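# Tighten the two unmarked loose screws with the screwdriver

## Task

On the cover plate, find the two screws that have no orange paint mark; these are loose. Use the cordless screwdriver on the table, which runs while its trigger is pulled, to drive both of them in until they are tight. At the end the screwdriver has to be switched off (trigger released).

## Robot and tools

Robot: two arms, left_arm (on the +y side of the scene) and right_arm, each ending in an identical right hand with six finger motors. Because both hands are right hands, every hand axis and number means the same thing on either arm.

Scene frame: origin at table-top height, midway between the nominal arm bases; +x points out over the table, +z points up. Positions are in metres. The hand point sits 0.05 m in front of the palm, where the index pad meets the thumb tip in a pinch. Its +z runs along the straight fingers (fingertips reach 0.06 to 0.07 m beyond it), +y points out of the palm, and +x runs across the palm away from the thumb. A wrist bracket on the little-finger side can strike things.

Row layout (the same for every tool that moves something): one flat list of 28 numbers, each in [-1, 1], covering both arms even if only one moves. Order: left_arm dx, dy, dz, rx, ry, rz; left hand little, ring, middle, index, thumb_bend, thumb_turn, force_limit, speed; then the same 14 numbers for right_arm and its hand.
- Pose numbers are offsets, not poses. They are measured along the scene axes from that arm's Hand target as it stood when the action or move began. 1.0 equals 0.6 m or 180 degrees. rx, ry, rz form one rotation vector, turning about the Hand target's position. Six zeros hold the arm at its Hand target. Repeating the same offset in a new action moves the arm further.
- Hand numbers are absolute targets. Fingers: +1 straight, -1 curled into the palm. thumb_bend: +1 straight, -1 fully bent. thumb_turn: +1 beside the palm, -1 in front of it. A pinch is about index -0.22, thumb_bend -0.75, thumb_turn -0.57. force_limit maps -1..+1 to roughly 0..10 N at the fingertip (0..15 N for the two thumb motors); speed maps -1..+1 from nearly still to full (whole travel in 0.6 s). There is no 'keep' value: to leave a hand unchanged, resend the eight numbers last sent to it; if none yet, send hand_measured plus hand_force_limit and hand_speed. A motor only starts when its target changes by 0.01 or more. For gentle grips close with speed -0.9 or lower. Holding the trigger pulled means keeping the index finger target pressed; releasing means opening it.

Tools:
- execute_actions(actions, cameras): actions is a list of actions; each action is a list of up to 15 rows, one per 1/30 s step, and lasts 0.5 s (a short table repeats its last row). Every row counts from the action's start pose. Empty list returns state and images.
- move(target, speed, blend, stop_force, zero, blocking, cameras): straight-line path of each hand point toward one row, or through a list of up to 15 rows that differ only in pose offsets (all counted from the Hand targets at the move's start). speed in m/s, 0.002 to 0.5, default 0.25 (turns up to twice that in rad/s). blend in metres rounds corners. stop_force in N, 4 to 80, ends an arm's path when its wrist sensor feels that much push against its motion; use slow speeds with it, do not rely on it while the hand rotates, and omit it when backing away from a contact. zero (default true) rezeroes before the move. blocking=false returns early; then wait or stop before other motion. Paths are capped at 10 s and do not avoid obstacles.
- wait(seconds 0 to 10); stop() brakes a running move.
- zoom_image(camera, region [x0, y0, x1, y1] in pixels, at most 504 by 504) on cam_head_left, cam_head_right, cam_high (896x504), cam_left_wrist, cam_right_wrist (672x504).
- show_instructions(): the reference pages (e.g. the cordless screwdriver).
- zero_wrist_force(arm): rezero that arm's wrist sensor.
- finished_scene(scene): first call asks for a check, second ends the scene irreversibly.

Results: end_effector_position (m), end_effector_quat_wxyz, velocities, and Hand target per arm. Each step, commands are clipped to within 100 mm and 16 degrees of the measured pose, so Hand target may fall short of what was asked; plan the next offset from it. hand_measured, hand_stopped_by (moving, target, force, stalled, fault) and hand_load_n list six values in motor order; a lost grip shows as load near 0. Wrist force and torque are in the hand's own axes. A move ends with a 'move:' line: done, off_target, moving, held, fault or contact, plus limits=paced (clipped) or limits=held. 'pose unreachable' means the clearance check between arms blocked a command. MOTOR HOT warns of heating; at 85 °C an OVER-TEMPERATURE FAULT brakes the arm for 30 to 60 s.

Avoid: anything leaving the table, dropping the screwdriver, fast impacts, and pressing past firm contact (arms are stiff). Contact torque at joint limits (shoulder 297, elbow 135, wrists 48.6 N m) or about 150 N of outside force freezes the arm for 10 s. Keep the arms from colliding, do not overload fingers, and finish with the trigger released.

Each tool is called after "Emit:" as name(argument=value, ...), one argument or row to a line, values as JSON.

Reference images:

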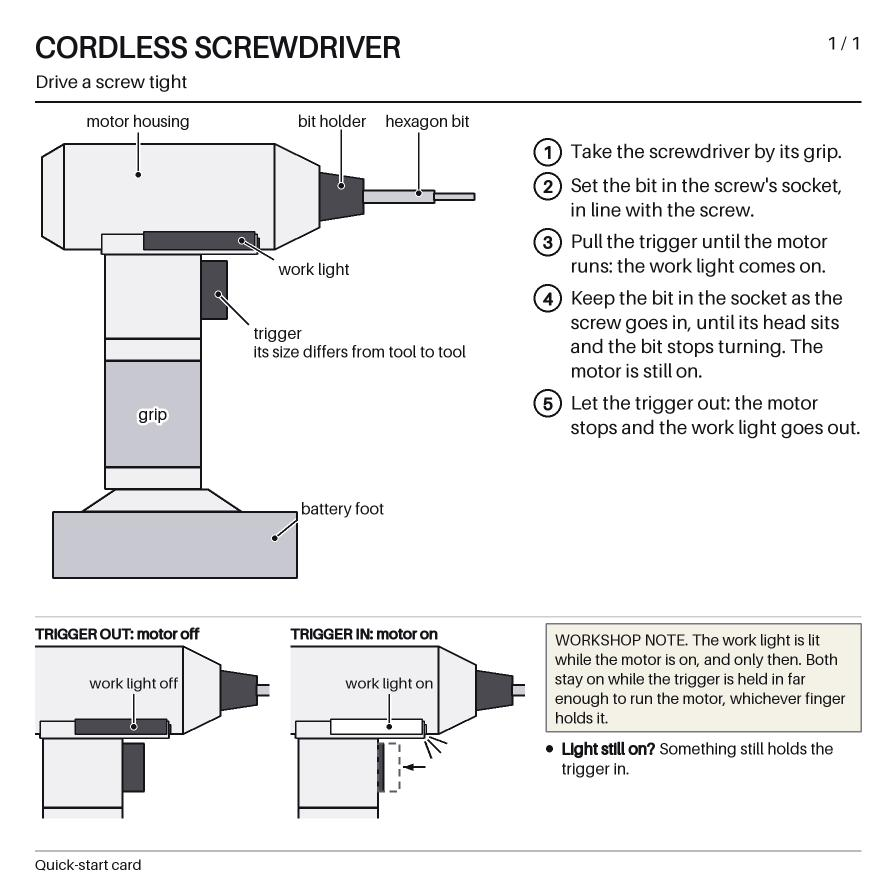

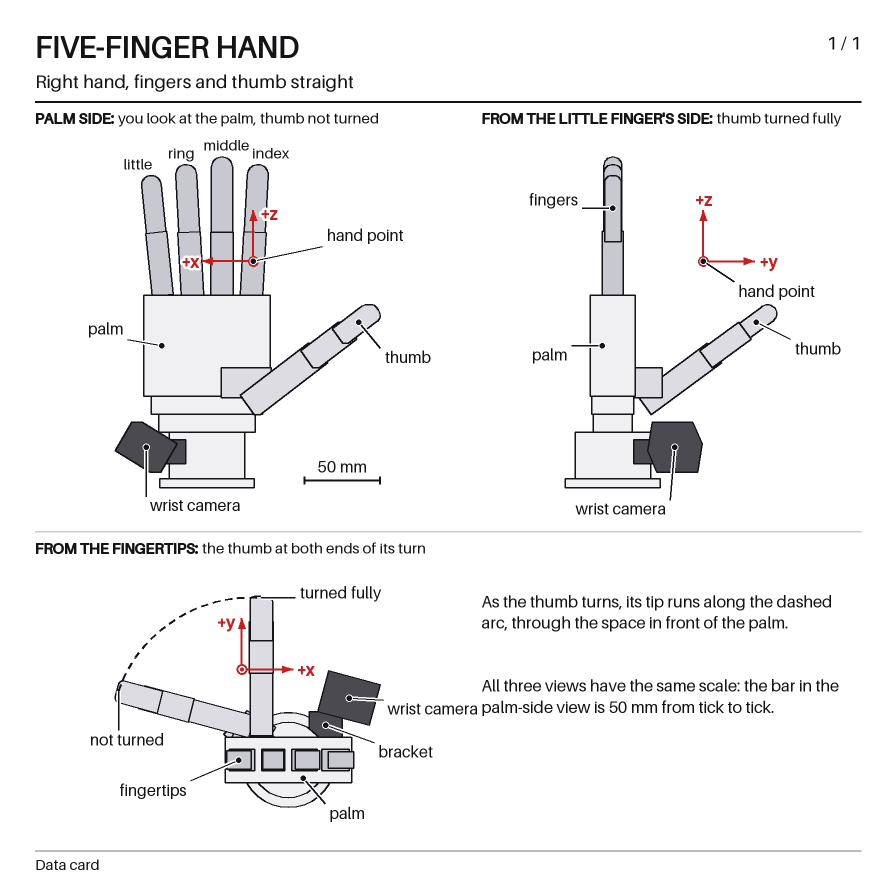

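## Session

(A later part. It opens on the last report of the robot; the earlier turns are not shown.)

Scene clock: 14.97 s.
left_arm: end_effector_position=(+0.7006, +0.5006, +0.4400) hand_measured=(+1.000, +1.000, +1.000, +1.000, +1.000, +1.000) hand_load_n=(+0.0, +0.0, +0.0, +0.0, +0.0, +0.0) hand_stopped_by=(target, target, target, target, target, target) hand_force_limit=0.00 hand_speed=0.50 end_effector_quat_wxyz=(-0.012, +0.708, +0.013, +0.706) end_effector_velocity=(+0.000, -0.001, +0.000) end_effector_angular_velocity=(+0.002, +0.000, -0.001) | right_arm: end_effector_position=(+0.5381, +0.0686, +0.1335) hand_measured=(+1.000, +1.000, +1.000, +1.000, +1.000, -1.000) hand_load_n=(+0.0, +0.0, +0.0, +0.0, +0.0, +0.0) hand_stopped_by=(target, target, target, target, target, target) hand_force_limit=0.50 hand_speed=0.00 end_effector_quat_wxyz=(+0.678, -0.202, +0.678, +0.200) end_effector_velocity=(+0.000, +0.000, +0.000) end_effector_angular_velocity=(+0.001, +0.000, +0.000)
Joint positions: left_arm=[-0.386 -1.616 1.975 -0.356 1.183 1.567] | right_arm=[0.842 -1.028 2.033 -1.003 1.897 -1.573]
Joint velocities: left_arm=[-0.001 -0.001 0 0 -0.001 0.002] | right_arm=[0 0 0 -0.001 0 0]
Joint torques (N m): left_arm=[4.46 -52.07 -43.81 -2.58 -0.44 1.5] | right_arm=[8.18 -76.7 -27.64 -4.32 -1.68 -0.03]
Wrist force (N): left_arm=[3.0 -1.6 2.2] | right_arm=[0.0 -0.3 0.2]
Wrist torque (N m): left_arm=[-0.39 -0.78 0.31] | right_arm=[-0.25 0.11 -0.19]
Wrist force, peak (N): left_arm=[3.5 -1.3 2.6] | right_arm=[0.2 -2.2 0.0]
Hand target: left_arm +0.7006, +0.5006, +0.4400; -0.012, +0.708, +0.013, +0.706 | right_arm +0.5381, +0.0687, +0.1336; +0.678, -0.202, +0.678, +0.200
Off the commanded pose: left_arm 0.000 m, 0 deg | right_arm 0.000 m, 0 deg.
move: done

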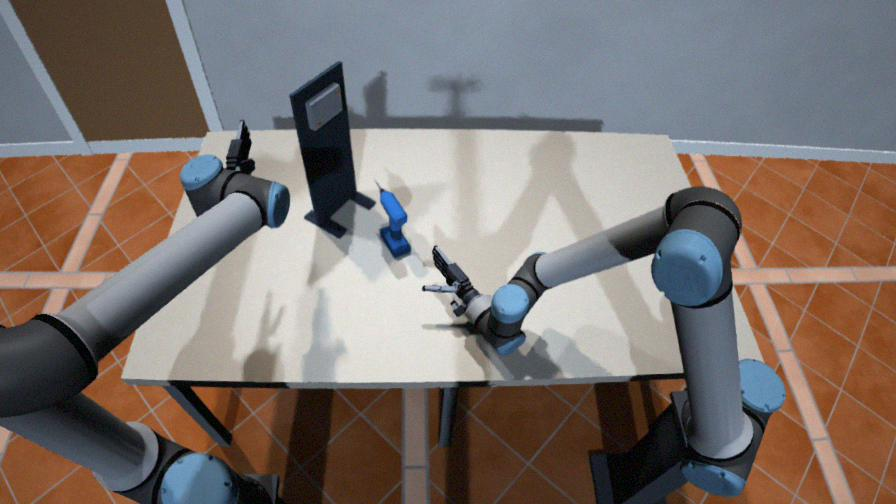

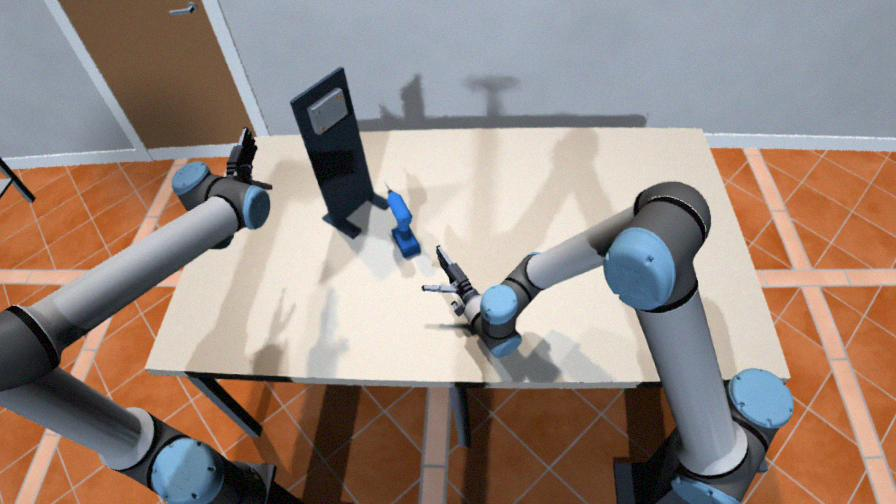

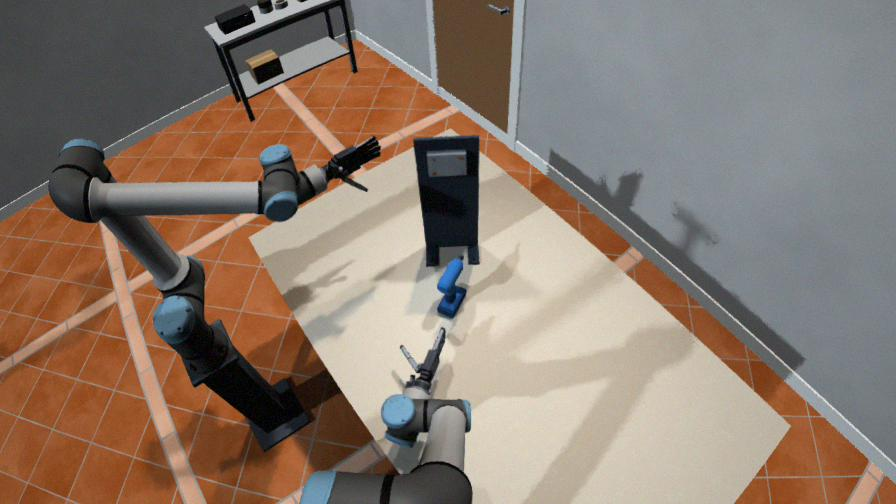

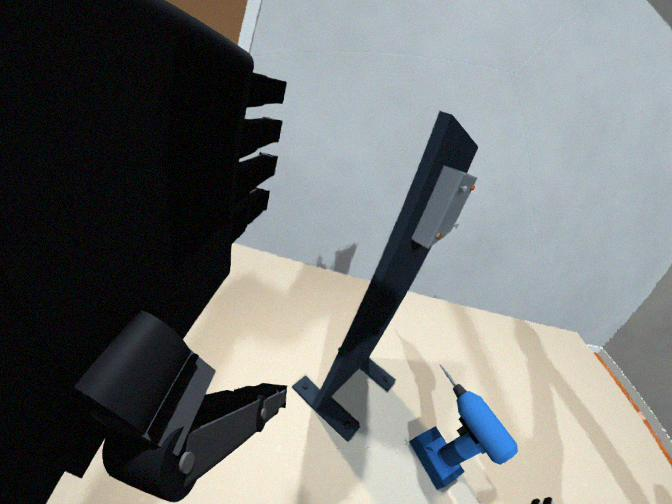

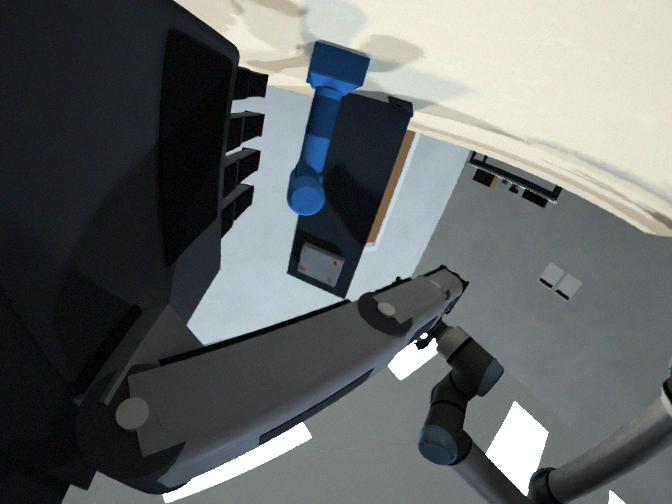

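Emit:
move(
  target=[0,0,0,0,0,0,1,1,1,1,1,1,0,0.5,0.1678,0.109,0,0,0,0,1,1,1,1,1,-1,0.5,0],
  speed=0.12,
  stop_force=6,
)

Emit:
zoom_image(
  camera="cam_head_left",
  region=[350, 160, 510, 320],
)

Emit:
zoom_image(
  camera="cam_high",
  region=[380, 220, 530, 370],
)

Emit:
zoom_image(
  camera="cam_right_wrist",
  region=[200, 0, 560, 330],
)

Scene clock: 17.67 s.
left_arm: end_effector_position=(+0.7006, +0.5006, +0.4400) hand_measured=(+1.000, +1.000, +1.000, +1.000, +1.000, +1.000) hand_load_n=(+0.0, +0.0, +0.0, +0.0, +0.0, +0.0) hand_stopped_by=(target, target, target, target, target, target) hand_force_limit=0.00 hand_speed=0.50 end_effector_quat_wxyz=(-0.012, +0.708, +0.013, +0.706) end_effector_velocity=(+0.000, +0.000, +0.000) end_effector_angular_velocity=(+0.000, +0.000, +0.000) | right_arm: end_effector_position=(+0.6388, +0.1342, +0.1337) hand_measured=(+1.000, +1.000, +1.000, +1.000, +1.000, -1.000) hand_load_n=(+0.0, +0.0, +0.0, +0.0, +0.0, +0.0) hand_stopped_by=(target, target, target, target, target, target) hand_force_limit=0.50 hand_speed=0.00 end_effector_quat_wxyz=(+0.678, -0.202, +0.678, +0.200) end_effector_velocity=(+0.000, +0.000, -0.001) end_effector_angular_velocity=(-0.001, +0.000, +0.000)
Joint positions: left_arm=[-0.386 -1.616 1.975 -0.356 1.183 1.567] | right_arm=[0.79 -0.921 1.815 -0.892 1.845 -1.573]
Joint velocities: left_arm=[0.001 0 0 0 0 0] | right_arm=[0 0.001 0 0 0 0]
Joint torques (N m): left_arm=[-0.43 -47.58 -49.08 -3.82 -0.21 0.42] | right_arm=[14.14 -92.65 -32.89 -4.14 2.35 1.1]
Wrist force (N): left_arm=[3.1 -1.4 2.3] | right_arm=[-0.1 -0.4 -0.2]
Wrist torque (N m): left_arm=[-0.36 -0.79 0.32] | right_arm=[-0.22 0.15 -0.20]
Wrist force, peak (N): left_arm=[3.3 -1.5 2.8] | right_arm=[0.3 -0.1 -1.5]
Hand target: left_arm +0.7006, +0.5006, +0.4400; -0.012, +0.708, +0.013, +0.706 | right_arm +0.6388, +0.1342, +0.1337; +0.678, -0.202, +0.678, +0.200
Off the commanded pose: left_arm 0.000 m, 0 deg | right_arm 0.000 m, 0 deg.
move: done

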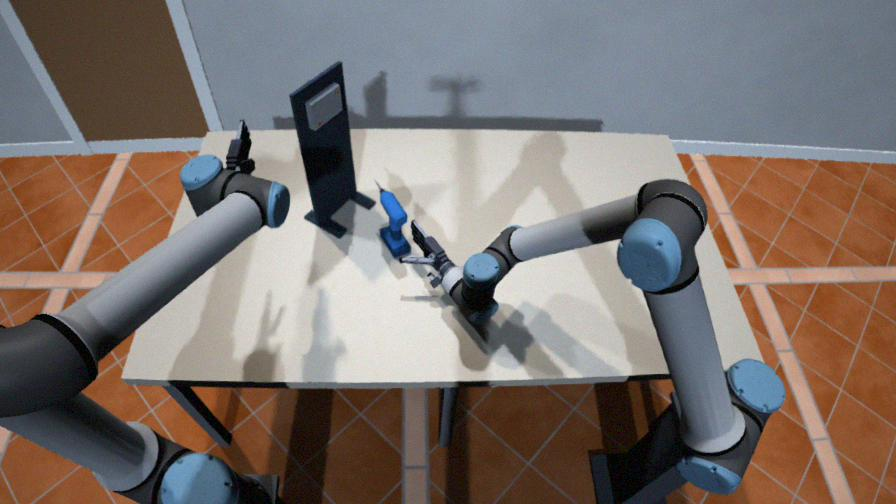

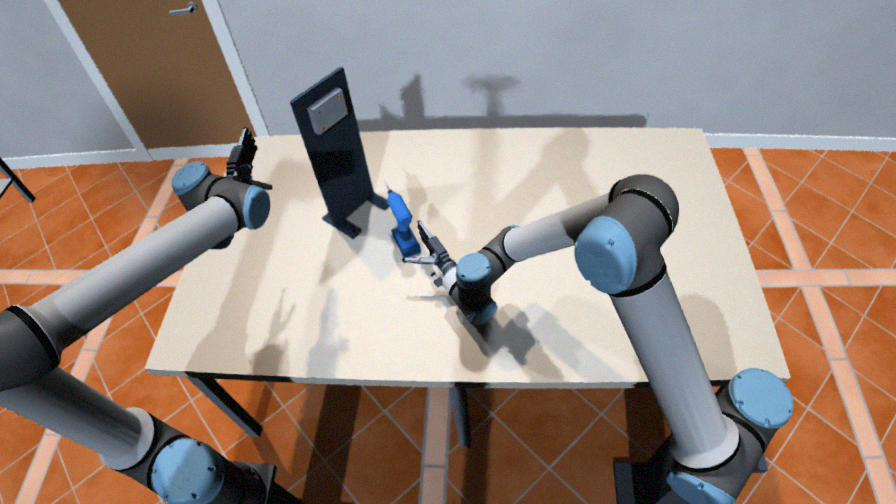

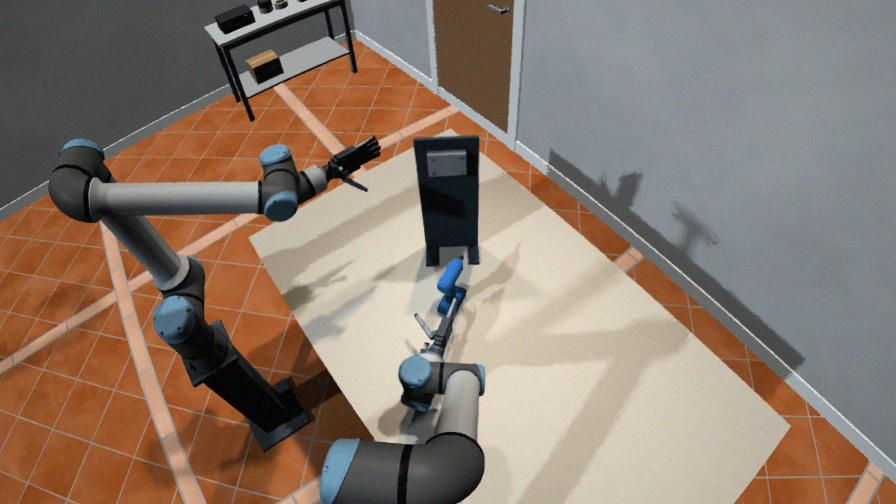

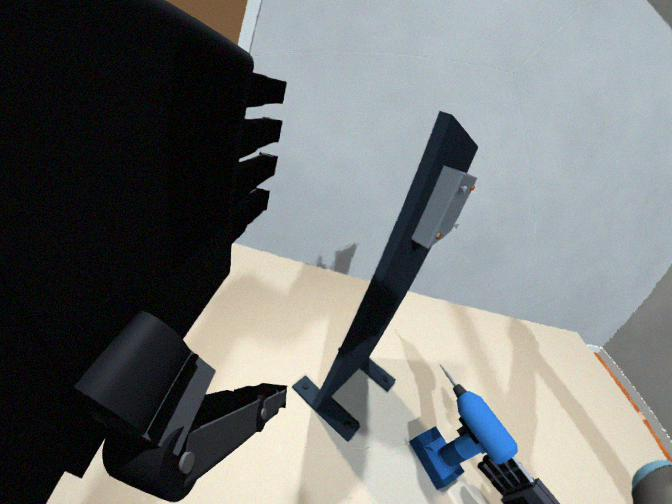

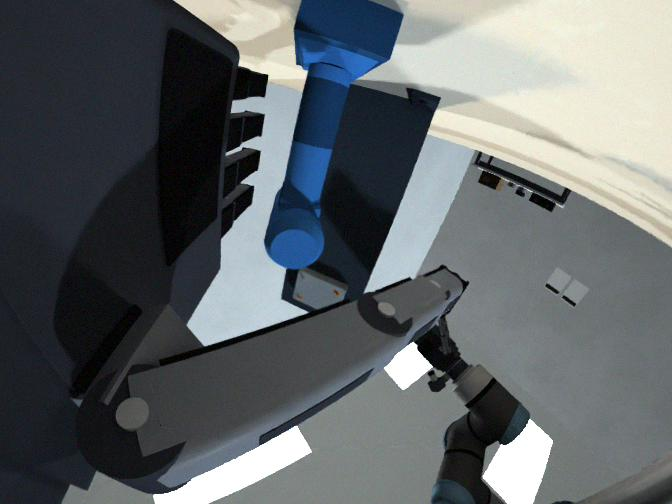

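Scaled by 3.150.

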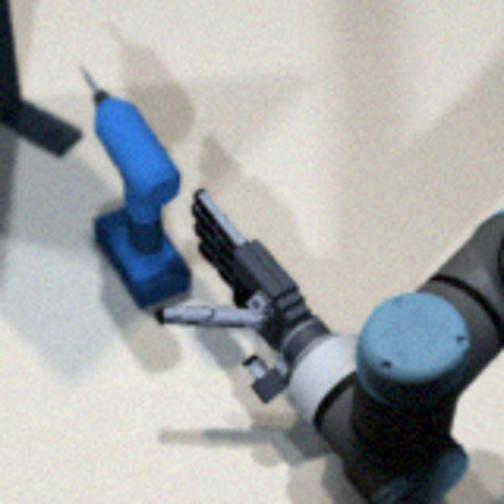

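Scaled by 3.360.

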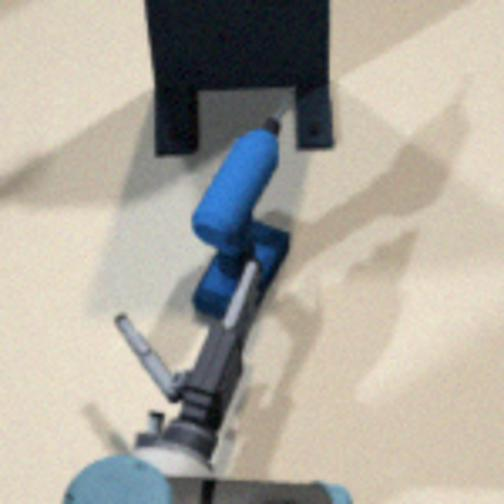

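Scaled by 1.400 from the camera's 672x504 image, which has a finer 960x720 frame.

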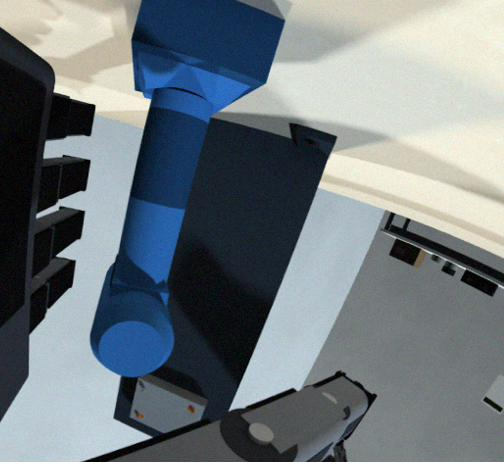

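Emit:
move(
  target=[0,0,0,0,0,0,1,1,1,1,1,1,0,0.5,0.0699,0.0454,0,0,0,0,1,1,1,1,1,-1,0.5,0],
  speed=0.06,
  stop_force=5,
  cameras=["cam_head_left","cam_high","cam_right_wrist"],
)

Emit:
zoom_image(
  camera="cam_head_left",
  region=[350, 160, 510, 320],
)

Emit:
zoom_image(
  camera="cam_high",
  region=[380, 220, 530, 370],
)

Emit:
zoom_image(
  camera="cam_right_wrist",
  region=[200, 0, 560, 330],
)

Scene clock: 19.90 s.
left_arm: end_effector_position=(+0.7006, +0.5006, +0.4400) hand_measured=(+1.000, +1.000, +1.000, +1.000, +1.000, +1.000) hand_load_n=(+0.0, +0.0, +0.0, +0.0, +0.0, +0.0) hand_stopped_by=(target, target, target, target, target, target) hand_force_limit=0.00 hand_speed=0.50 end_effector_quat_wxyz=(-0.012, +0.708, +0.013, +0.706) end_effector_velocity=(+0.000, +0.000, +0.000) end_effector_angular_velocity=(+0.001, +0.000, +0.000) | right_arm: end_effector_position=(+0.6807, +0.1615, +0.1338) hand_measured=(+1.000, +1.000, +1.000, +1.000, +1.000, -1.000) hand_load_n=(-0.5, +0.0, +0.0, +0.0, +0.0, -0.5) hand_stopped_by=(target, target, target, target, target, target) hand_force_limit=0.50 hand_speed=0.00 end_effector_quat_wxyz=(+0.678, -0.202, +0.678, +0.200) end_effector_velocity=(+0.000, +0.000, -0.001) end_effector_angular_velocity=(+0.000, +0.001, +0.000)
Joint positions: left_arm=[-0.386 -1.616 1.975 -0.356 1.183 1.567] | right_arm=[0.772 -0.873 1.716 -0.842 1.827 -1.573]
Joint velocities: left_arm=[-0.001 0 0 0 0 0.001] | right_arm=[0 0.001 0 0 0 0]
Joint torques (N m): left_arm=[-5.81 -49.97 -50.84 -4.73 -0.22 -1.61] | right_arm=[14.15 -101.81 -30.64 -3.93 2.41 1.32]
Wrist force (N): left_arm=[3.2 -1.5 2.3] | right_arm=[-0.1 -0.1 0.0]
Wrist torque (N m): left_arm=[-0.38 -0.81 0.32] | right_arm=[-0.20 0.14 -0.19]
Wrist force, peak (N): left_arm=[3.7 -1.0 2.7] | right_arm=[0.5 -0.6 -0.9]
Hand target: left_arm +0.7006, +0.5006, +0.4400; -0.012, +0.708, +0.013, +0.706 | right_arm +0.6807, +0.1615, +0.1338; +0.678, -0.202, +0.678, +0.200
Off the commanded pose: left_arm 0.000 m, 0 deg | right_arm 0.000 m, 0 deg.
move: done
Images, in order (width x height): cam_head_left 896x504, cam_high 896x504, cam_right_wrist 672x504.

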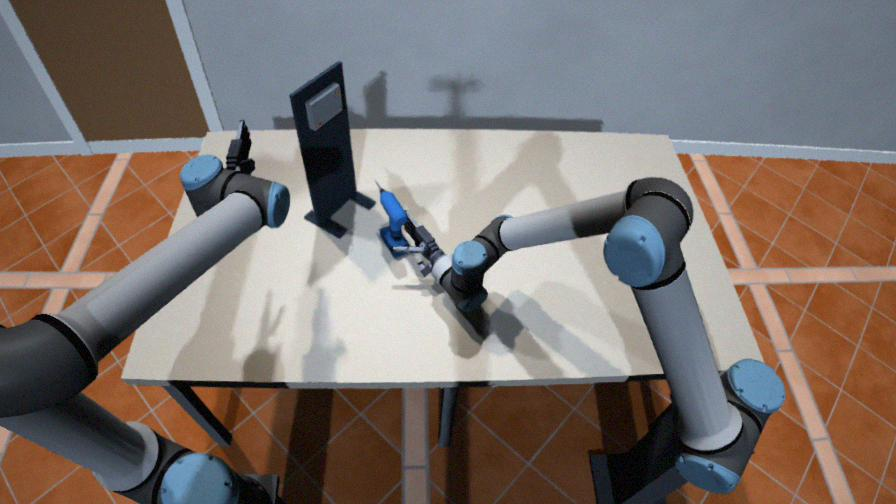

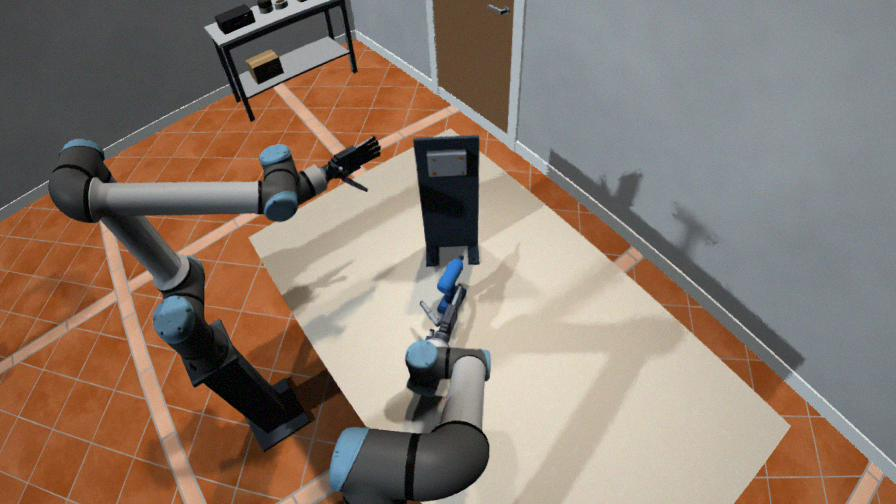

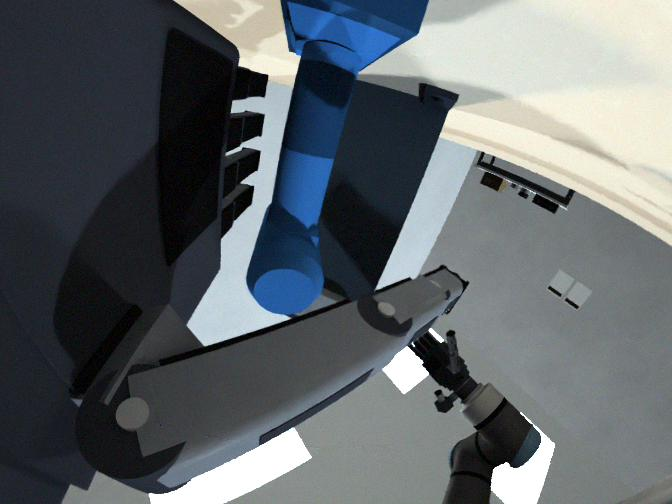

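Scaled by 3.150.

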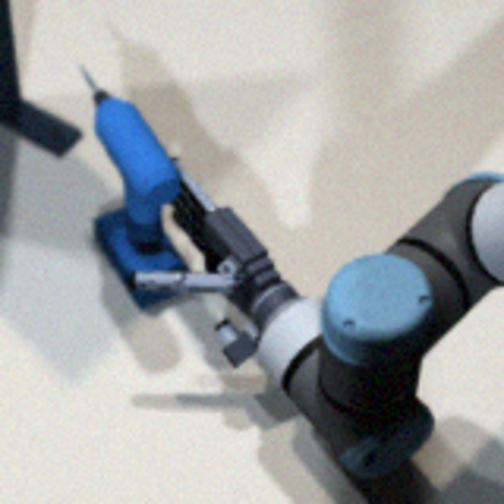

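Scaled by 3.360.

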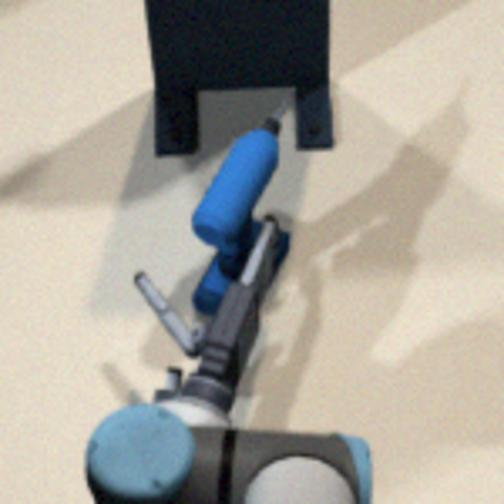

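Scaled by 1.400 from the camera's 672x504 image, which has a finer 960x720 frame.

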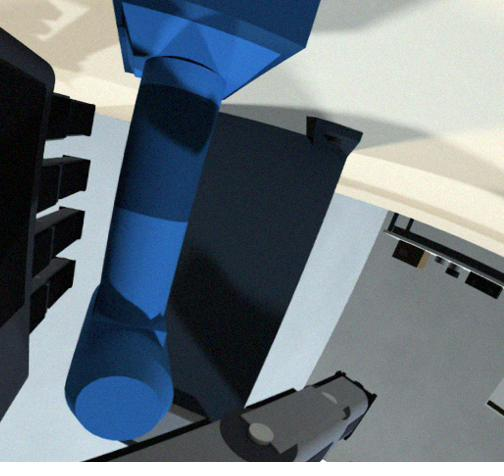

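Emit:
move(
  target=[0,0,0,0,0,0,1,1,1,1,1,1,0,0.5,0.0629,0.0409,0,0,0,0,1,1,1,1,1,-1,0.5,0],
  speed=0.04,
  stop_force=4,
  cameras=["cam_head_left","cam_high","cam_right_wrist"],
)

Emit:
zoom_image(
  camera="cam_head_left",
  region=[350, 160, 510, 320],
)

Emit:
zoom_image(
  camera="cam_high",
  region=[380, 220, 530, 370],
)

Emit:
zoom_image(
  camera="cam_right_wrist",
  region=[200, 0, 560, 330],
)

Scene clock: 23.00 s.
left_arm: end_effector_position=(+0.7006, +0.5006, +0.4400) hand_measured=(+1.000, +1.000, +1.000, +1.000, +1.000, +1.000) hand_load_n=(+0.0, +0.0, +0.0, +0.0, +0.0, +0.0) hand_stopped_by=(target, target, target, target, target, target) hand_force_limit=0.00 hand_speed=0.50 end_effector_quat_wxyz=(-0.012, +0.708, +0.013, +0.706) end_effector_velocity=(+0.000, +0.000, +0.000) end_effector_angular_velocity=(-0.001, +0.000, +0.001) | right_arm: end_effector_position=(+0.7184, +0.1861, +0.1338) hand_measured=(+1.000, +1.000, +1.000, +1.000, +1.000, -1.000) hand_load_n=(+0.0, +0.0, +0.0, +0.0, +0.0, -0.5) hand_stopped_by=(target, target, target, target, target, target) hand_force_limit=0.50 hand_speed=0.00 end_effector_quat_wxyz=(+0.678, -0.202, +0.678, +0.200) end_effector_velocity=(+0.000, +0.000, -0.003) end_effector_angular_velocity=(-0.003, +0.002, +0.000)
Joint positions: left_arm=[-0.386 -1.616 1.975 -0.356 1.183 1.567] | right_arm=[0.758 -0.826 1.622 -0.794 1.814 -1.573]
Joint velocities: left_arm=[0 0 0 0 -0.001 -0.001] | right_arm=[0 0.002 0 0.001 0 0]
Joint torques (N m): left_arm=[-10.16 -50.49 -48.68 -5.23 -0.44 -2.12] | right_arm=[14.32 -106.83 -26.71 -3.97 1.64 1.68]
Wrist force (N): left_arm=[3.3 -1.3 2.4] | right_arm=[0.1 -0.3 0.2]
Wrist torque (N m): left_arm=[-0.35 -0.83 0.33] | right_arm=[-0.25 0.11 -0.20]
Wrist force, peak (N): left_arm=[3.6 -1.3 2.4] | right_arm=[0.1 -0.5 0.7]
Hand target: left_arm +0.7006, +0.5006, +0.4400; -0.012, +0.708, +0.013, +0.706 | right_arm +0.7184, +0.1861, +0.1338; +0.678, -0.202, +0.678, +0.200
Off the commanded pose: left_arm 0.000 m, 0 deg | right_arm 0.000 m, 0 deg.
move: done
Images, in order (width x height): cam_head_left 896x504, cam_high 896x504, cam_right_wrist 672x504.

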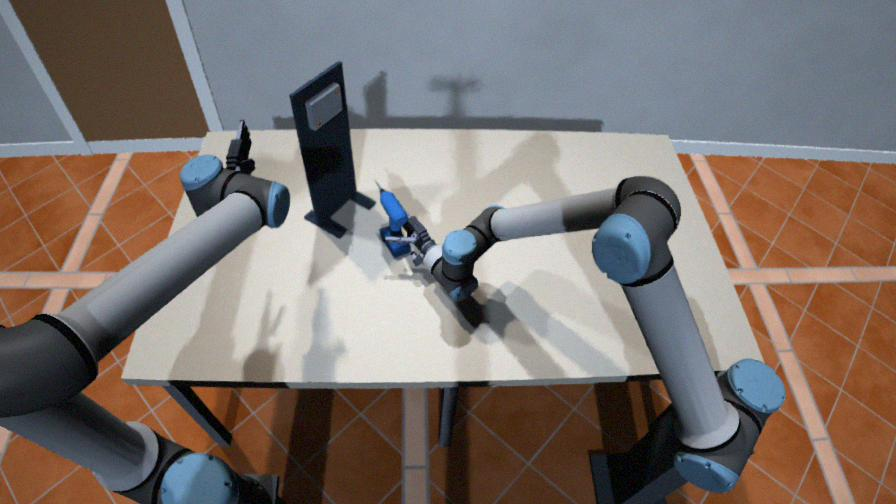

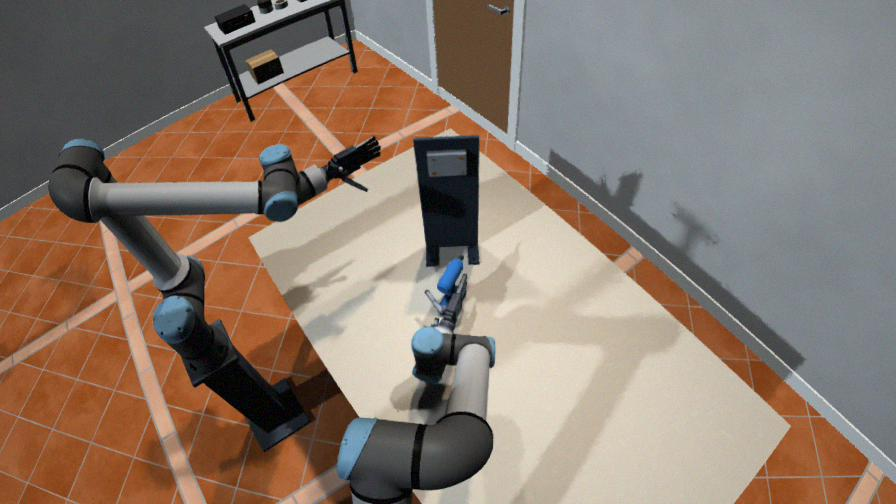

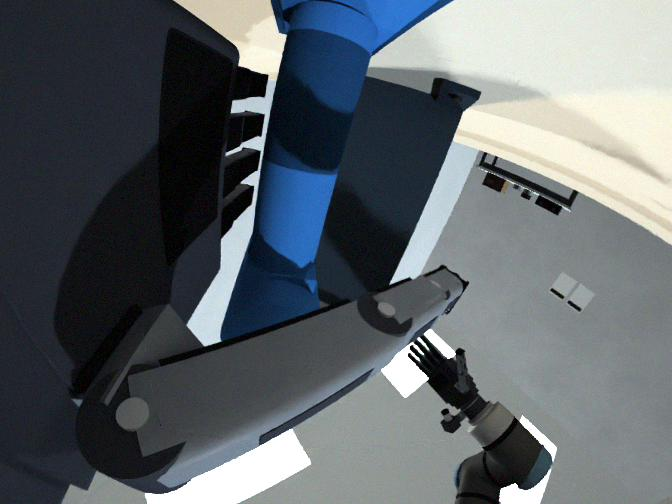

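Scaled by 3.150.

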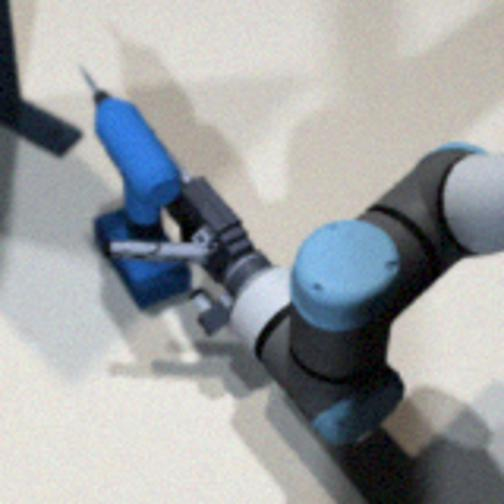

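Scaled by 3.360.

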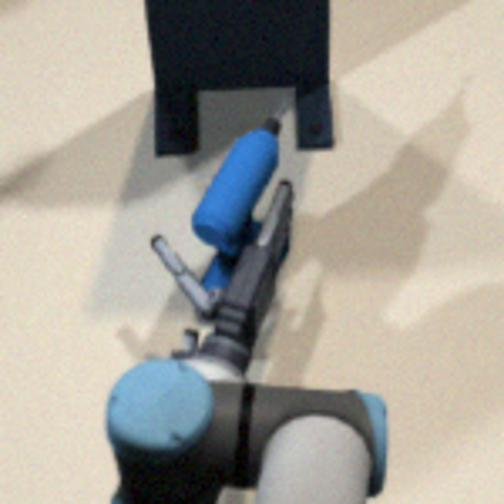

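Scaled by 1.400 from the camera's 672x504 image, which has a finer 960x720 frame.

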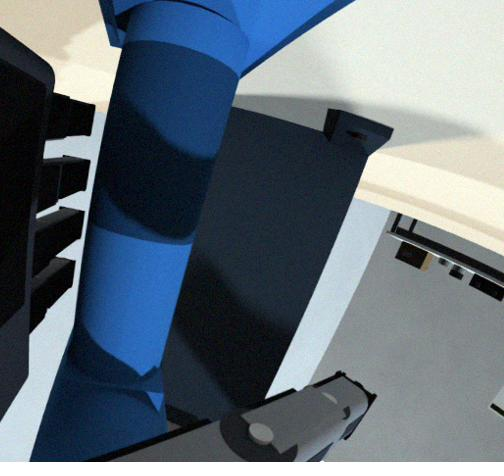

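Emit:
execute_actions(
  actions=[],
  cameras=["cam_left_wrist"],
)

Emit:
zoom_image(
  camera="cam_left_wrist",
  region=[390, 360, 590, 504],
)

Scene clock: 23.13 s.
left_arm: end_effector_position=(+0.7006, +0.5006, +0.4400) hand_measured=(+1.000, +1.000, +1.000, +1.000, +1.000, +1.000) hand_load_n=(-0.5, +0.0, +0.0, +0.0, +0.0, +0.0) hand_stopped_by=(target, target, target, target, target, target) hand_force_limit=0.00 hand_speed=0.50 end_effector_quat_wxyz=(-0.012, +0.708, +0.013, +0.706) end_effector_velocity=(+0.000, +0.000, +0.000) end_effector_angular_velocity=(+0.001, +0.000, +0.001) | right_arm: end_effector_position=(+0.7184, +0.1861, +0.1338) hand_measured=(+1.000, +1.000, +1.000, +1.000, +1.000, -1.000) hand_load_n=(+0.0, +0.0, +0.0, +0.0, +0.0, +0.0) hand_stopped_by=(target, target, target, target, target, target) hand_force_limit=0.50 hand_speed=0.00 end_effector_quat_wxyz=(+0.678, -0.202, +0.678, +0.200) end_effector_velocity=(+0.000, +0.000, -0.002) end_effector_angular_velocity=(-0.001, +0.001, +0.000)
Joint positions: left_arm=[-0.386 -1.616 1.975 -0.356 1.183 1.567] | right_arm=[0.758 -0.826 1.622 -0.794 1.814 -1.573]
Joint velocities: left_arm=[0 0 0 0 -0.001 0.001] | right_arm=[0 0.001 0 0.001 0 0]
Joint torques (N m): left_arm=[-8.48 -51.65 -48.83 -5.4 -0.33 -1.97] | right_arm=[14.5 -106.23 -27.14 -3.94 1.64 1.56]
Wrist force (N): left_arm=[3.2 -1.2 2.5] | right_arm=[-0.1 -0.4 0.0]
Wrist torque (N m): left_arm=[-0.35 -0.81 0.34] | right_arm=[-0.24 0.14 -0.21]
Wrist force, peak (N): left_arm=[3.7 -1.2 1.7] | right_arm=[0.2 -0.3 -0.3]
Hand target: left_arm +0.7006, +0.5006, +0.4400; -0.012, +0.708, +0.013, +0.706 | right_arm +0.7184, +0.1861, +0.1338; +0.678, -0.202, +0.678, +0.200
Off the commanded pose: left_arm 0.000 m, 0 deg | right_arm 0.000 m, 0 deg.
Images, in order (width x height): cam_left_wrist 672x504.

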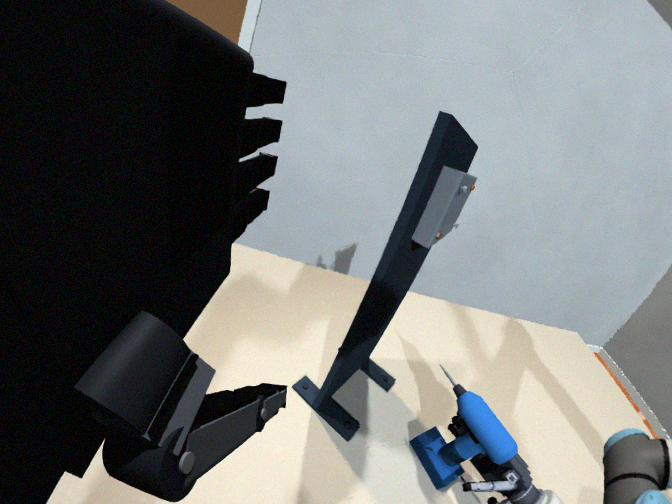

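Scaled by 2.520 from the camera's 672x504 image, which has a finer 960x720 frame.

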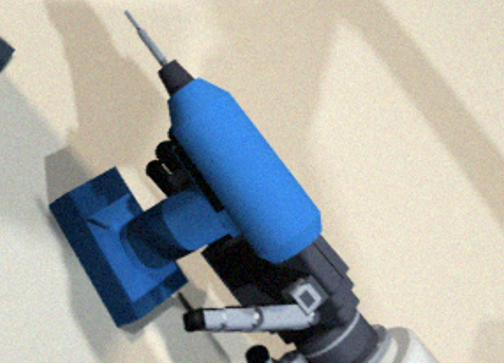

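Emit:
move(
  target=[0,0,0,0,0,0,1,1,1,1,1,1,0,0.5,0.0308,0.02,0,0,0,0,1,1,1,1,1,-1,0.5,0],
  speed=0.03,
  stop_force=4,
  cameras=["cam_head_left","cam_left_wrist","cam_right_wrist"],
)

Emit:
zoom_image(
  camera="cam_left_wrist",
  region=[390, 360, 590, 504],
)

Emit:
zoom_image(
  camera="cam_head_left",
  region=[350, 160, 510, 320],
)

Scene clock: 26.93 s.
left_arm: end_effector_position=(+0.7006, +0.5006, +0.4400) hand_measured=(+1.000, +1.000, +1.000, +1.000, +1.000, +1.000) hand_load_n=(+0.0, +0.0, +0.0, +0.0, +0.0, +0.0) hand_stopped_by=(target, target, target, target, target, target) hand_force_limit=0.00 hand_speed=0.50 end_effector_quat_wxyz=(-0.012, +0.708, +0.013, +0.706) end_effector_velocity=(+0.000, +0.000, +0.000) end_effector_angular_velocity=(+0.001, +0.000, +0.000) | right_arm: end_effector_position=(+0.7369, +0.1982, +0.1338) hand_measured=(+1.000, +1.000, +1.000, +1.000, +1.000, -1.000) hand_load_n=(+0.0, +0.0, +0.0, +0.0, +0.0, +0.0) hand_stopped_by=(target, target, target, target, target, target) hand_force_limit=0.50 hand_speed=0.00 end_effector_quat_wxyz=(+0.678, -0.202, +0.678, +0.200) end_effector_velocity=(+0.000, +0.000, +0.000) end_effector_angular_velocity=(+0.000, +0.000, +0.000)
Joint positions: left_arm=[-0.386 -1.616 1.975 -0.356 1.183 1.567] | right_arm=[0.752 -0.803 1.574 -0.769 1.807 -1.573]
Joint velocities: left_arm=[0 0 0 0 0 0.001] | right_arm=[0 0 0 0 0 0]
Joint torques (N m): left_arm=[-10.22 -49.07 -48.55 -4.92 -0.53 -2.14] | right_arm=[13.99 -109.33 -27.72 -3.96 1.44 1.78]
Wrist force (N): left_arm=[3.3 -1.0 2.3] | right_arm=[0.1 -0.5 -0.1]
Wrist torque (N m): left_arm=[-0.30 -0.82 0.35] | right_arm=[-0.25 0.12 -0.21]
Wrist force, peak (N): left_arm=[3.4 -1.3 2.7] | right_arm=[0.2 -0.8 -0.3]
Hand target: left_arm +0.7006, +0.5006, +0.4400; -0.012, +0.708, +0.013, +0.706 | right_arm +0.7369, +0.1982, +0.1338; +0.678, -0.202, +0.678, +0.200
Off the commanded pose: left_arm 0.000 m, 0 deg | right_arm 0.000 m, 0 deg.
move: done
Images, in order (width x height): cam_head_left 896x504, cam_left_wrist 672x504, cam_right_wrist 672x504.

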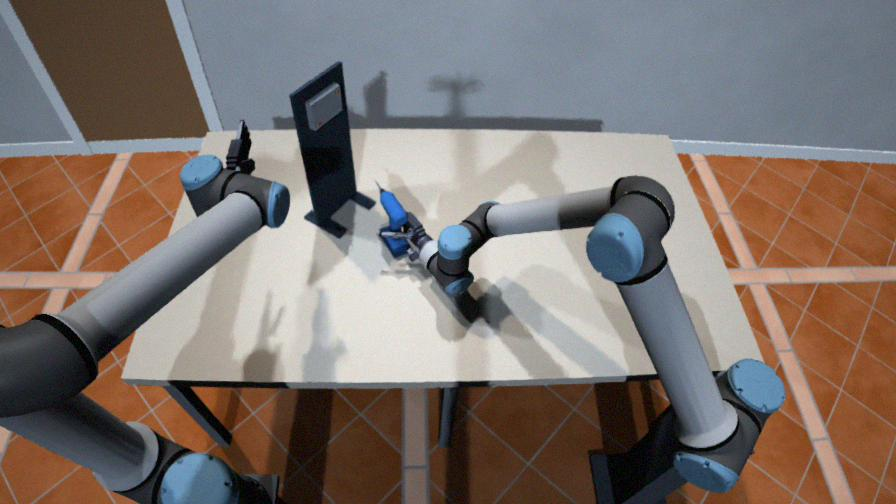

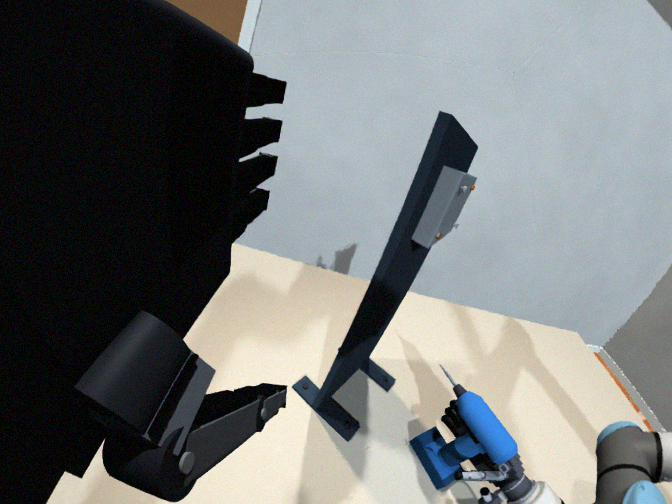

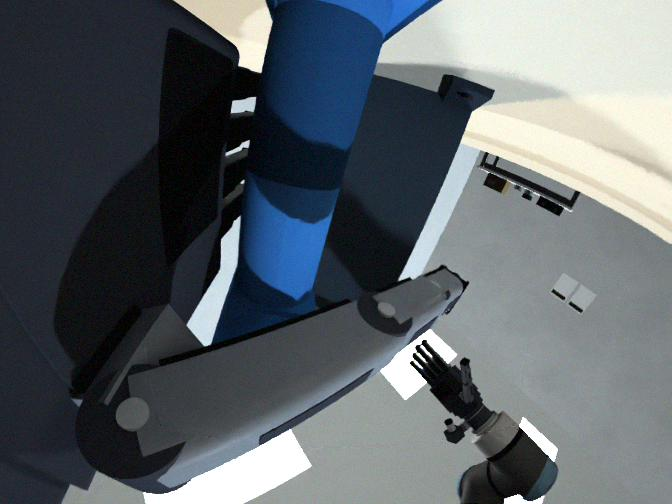

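Scaled by 2.520 from the camera's 672x504 image, which has a finer 960x720 frame.

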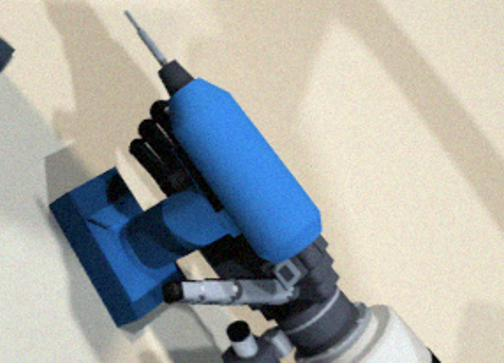

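Scaled by 3.150.

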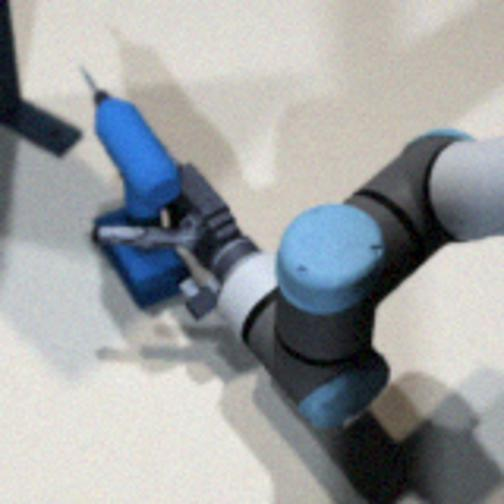

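Emit:
move(
  target=[0,0,0,0,0,0,1,1,1,1,1,1,0,0.5,0.0095,0.022,0,0,0,0,1,1,1,1,1,-1,0.5,0],
  speed=0.02,
  stop_force=4,
  cameras=["cam_left_wrist","cam_right_wrist"],
)

Emit:
zoom_image(
  camera="cam_left_wrist",
  region=[390, 360, 590, 504],
)

Scene clock: 29.23 s.
left_arm: end_effector_position=(+0.7006, +0.5006, +0.4400) hand_measured=(+1.000, +1.000, +1.000, +1.000, +1.000, +1.000) hand_load_n=(+0.0, +0.0, +0.0, +0.0, +0.0, +0.0) hand_stopped_by=(target, target, target, target, target, target) hand_force_limit=0.00 hand_speed=0.50 end_effector_quat_wxyz=(-0.012, +0.708, +0.013, +0.706) end_effector_velocity=(+0.000, +0.000, +0.000) end_effector_angular_velocity=(+0.001, +0.000, +0.001) | right_arm: end_effector_position=(+0.7426, +0.2114, +0.1338) hand_measured=(+1.000, +1.000, +1.000, +1.000, +1.000, -1.000) hand_load_n=(+0.0, +0.5, +0.0, +0.0, +0.0, +0.0) hand_stopped_by=(target, target, target, target, target, target) hand_force_limit=0.50 hand_speed=0.00 end_effector_quat_wxyz=(+0.678, -0.202, +0.678, +0.200) end_effector_velocity=(+0.000, +0.000, +0.000) end_effector_angular_velocity=(+0.000, +0.001, +0.000)
Joint positions: left_arm=[-0.386 -1.616 1.975 -0.356 1.183 1.567] | right_arm=[0.758 -0.786 1.539 -0.752 1.813 -1.573]
Joint velocities: left_arm=[0 0 0 0 0 0.001] | right_arm=[0 0 0 0.001 0 0]
Joint torques (N m): left_arm=[-13.87 -46.13 -45.86 -4.66 0.02 -1.57] | right_arm=[-14.15 -110.83 -28.19 -3.96 -0.69 0.02]
Wrist force (N): left_arm=[2.9 -1.3 2.5] | right_arm=[0.3 -0.1 0.2]
Wrist torque (N m): left_arm=[-0.35 -0.76 0.32] | right_arm=[-0.20 0.07 -0.19]
Wrist force, peak (N): left_arm=[3.5 -1.1 2.5] | right_arm=[0.0 -2.2 -1.1]
Hand target: left_arm +0.7006, +0.5006, +0.4400; -0.012, +0.708, +0.013, +0.706 | right_arm +0.7426, +0.2114, +0.1338; +0.678, -0.202, +0.678, +0.200
Off the commanded pose: left_arm 0.000 m, 0 deg | right_arm 0.000 m, 0 deg.
move: done
Images, in order (width x height): cam_left_wrist 672x504, cam_right_wrist 672x504.

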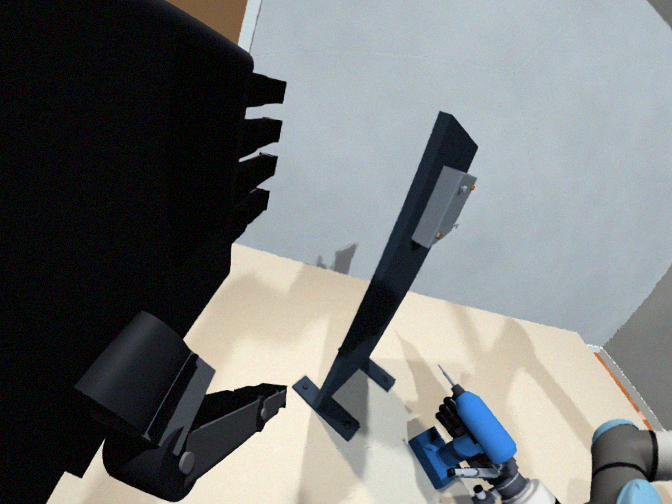

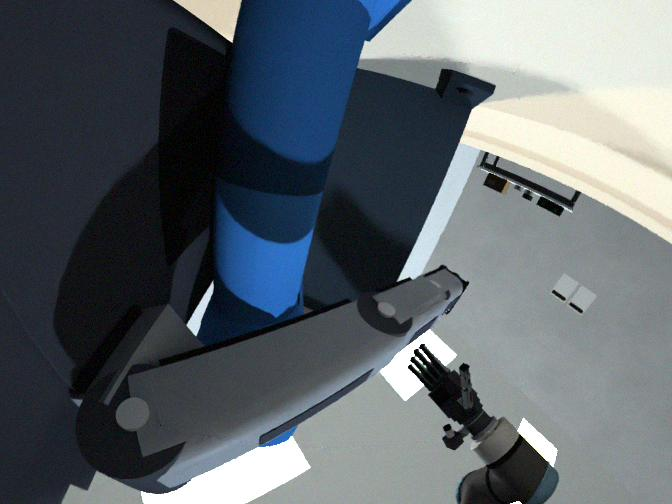

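Scaled by 2.520 from the camera's 672x504 image, which has a finer 960x720 frame.

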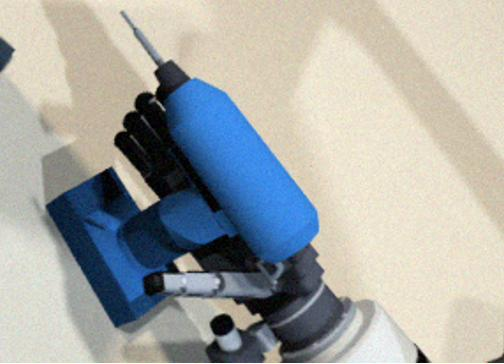

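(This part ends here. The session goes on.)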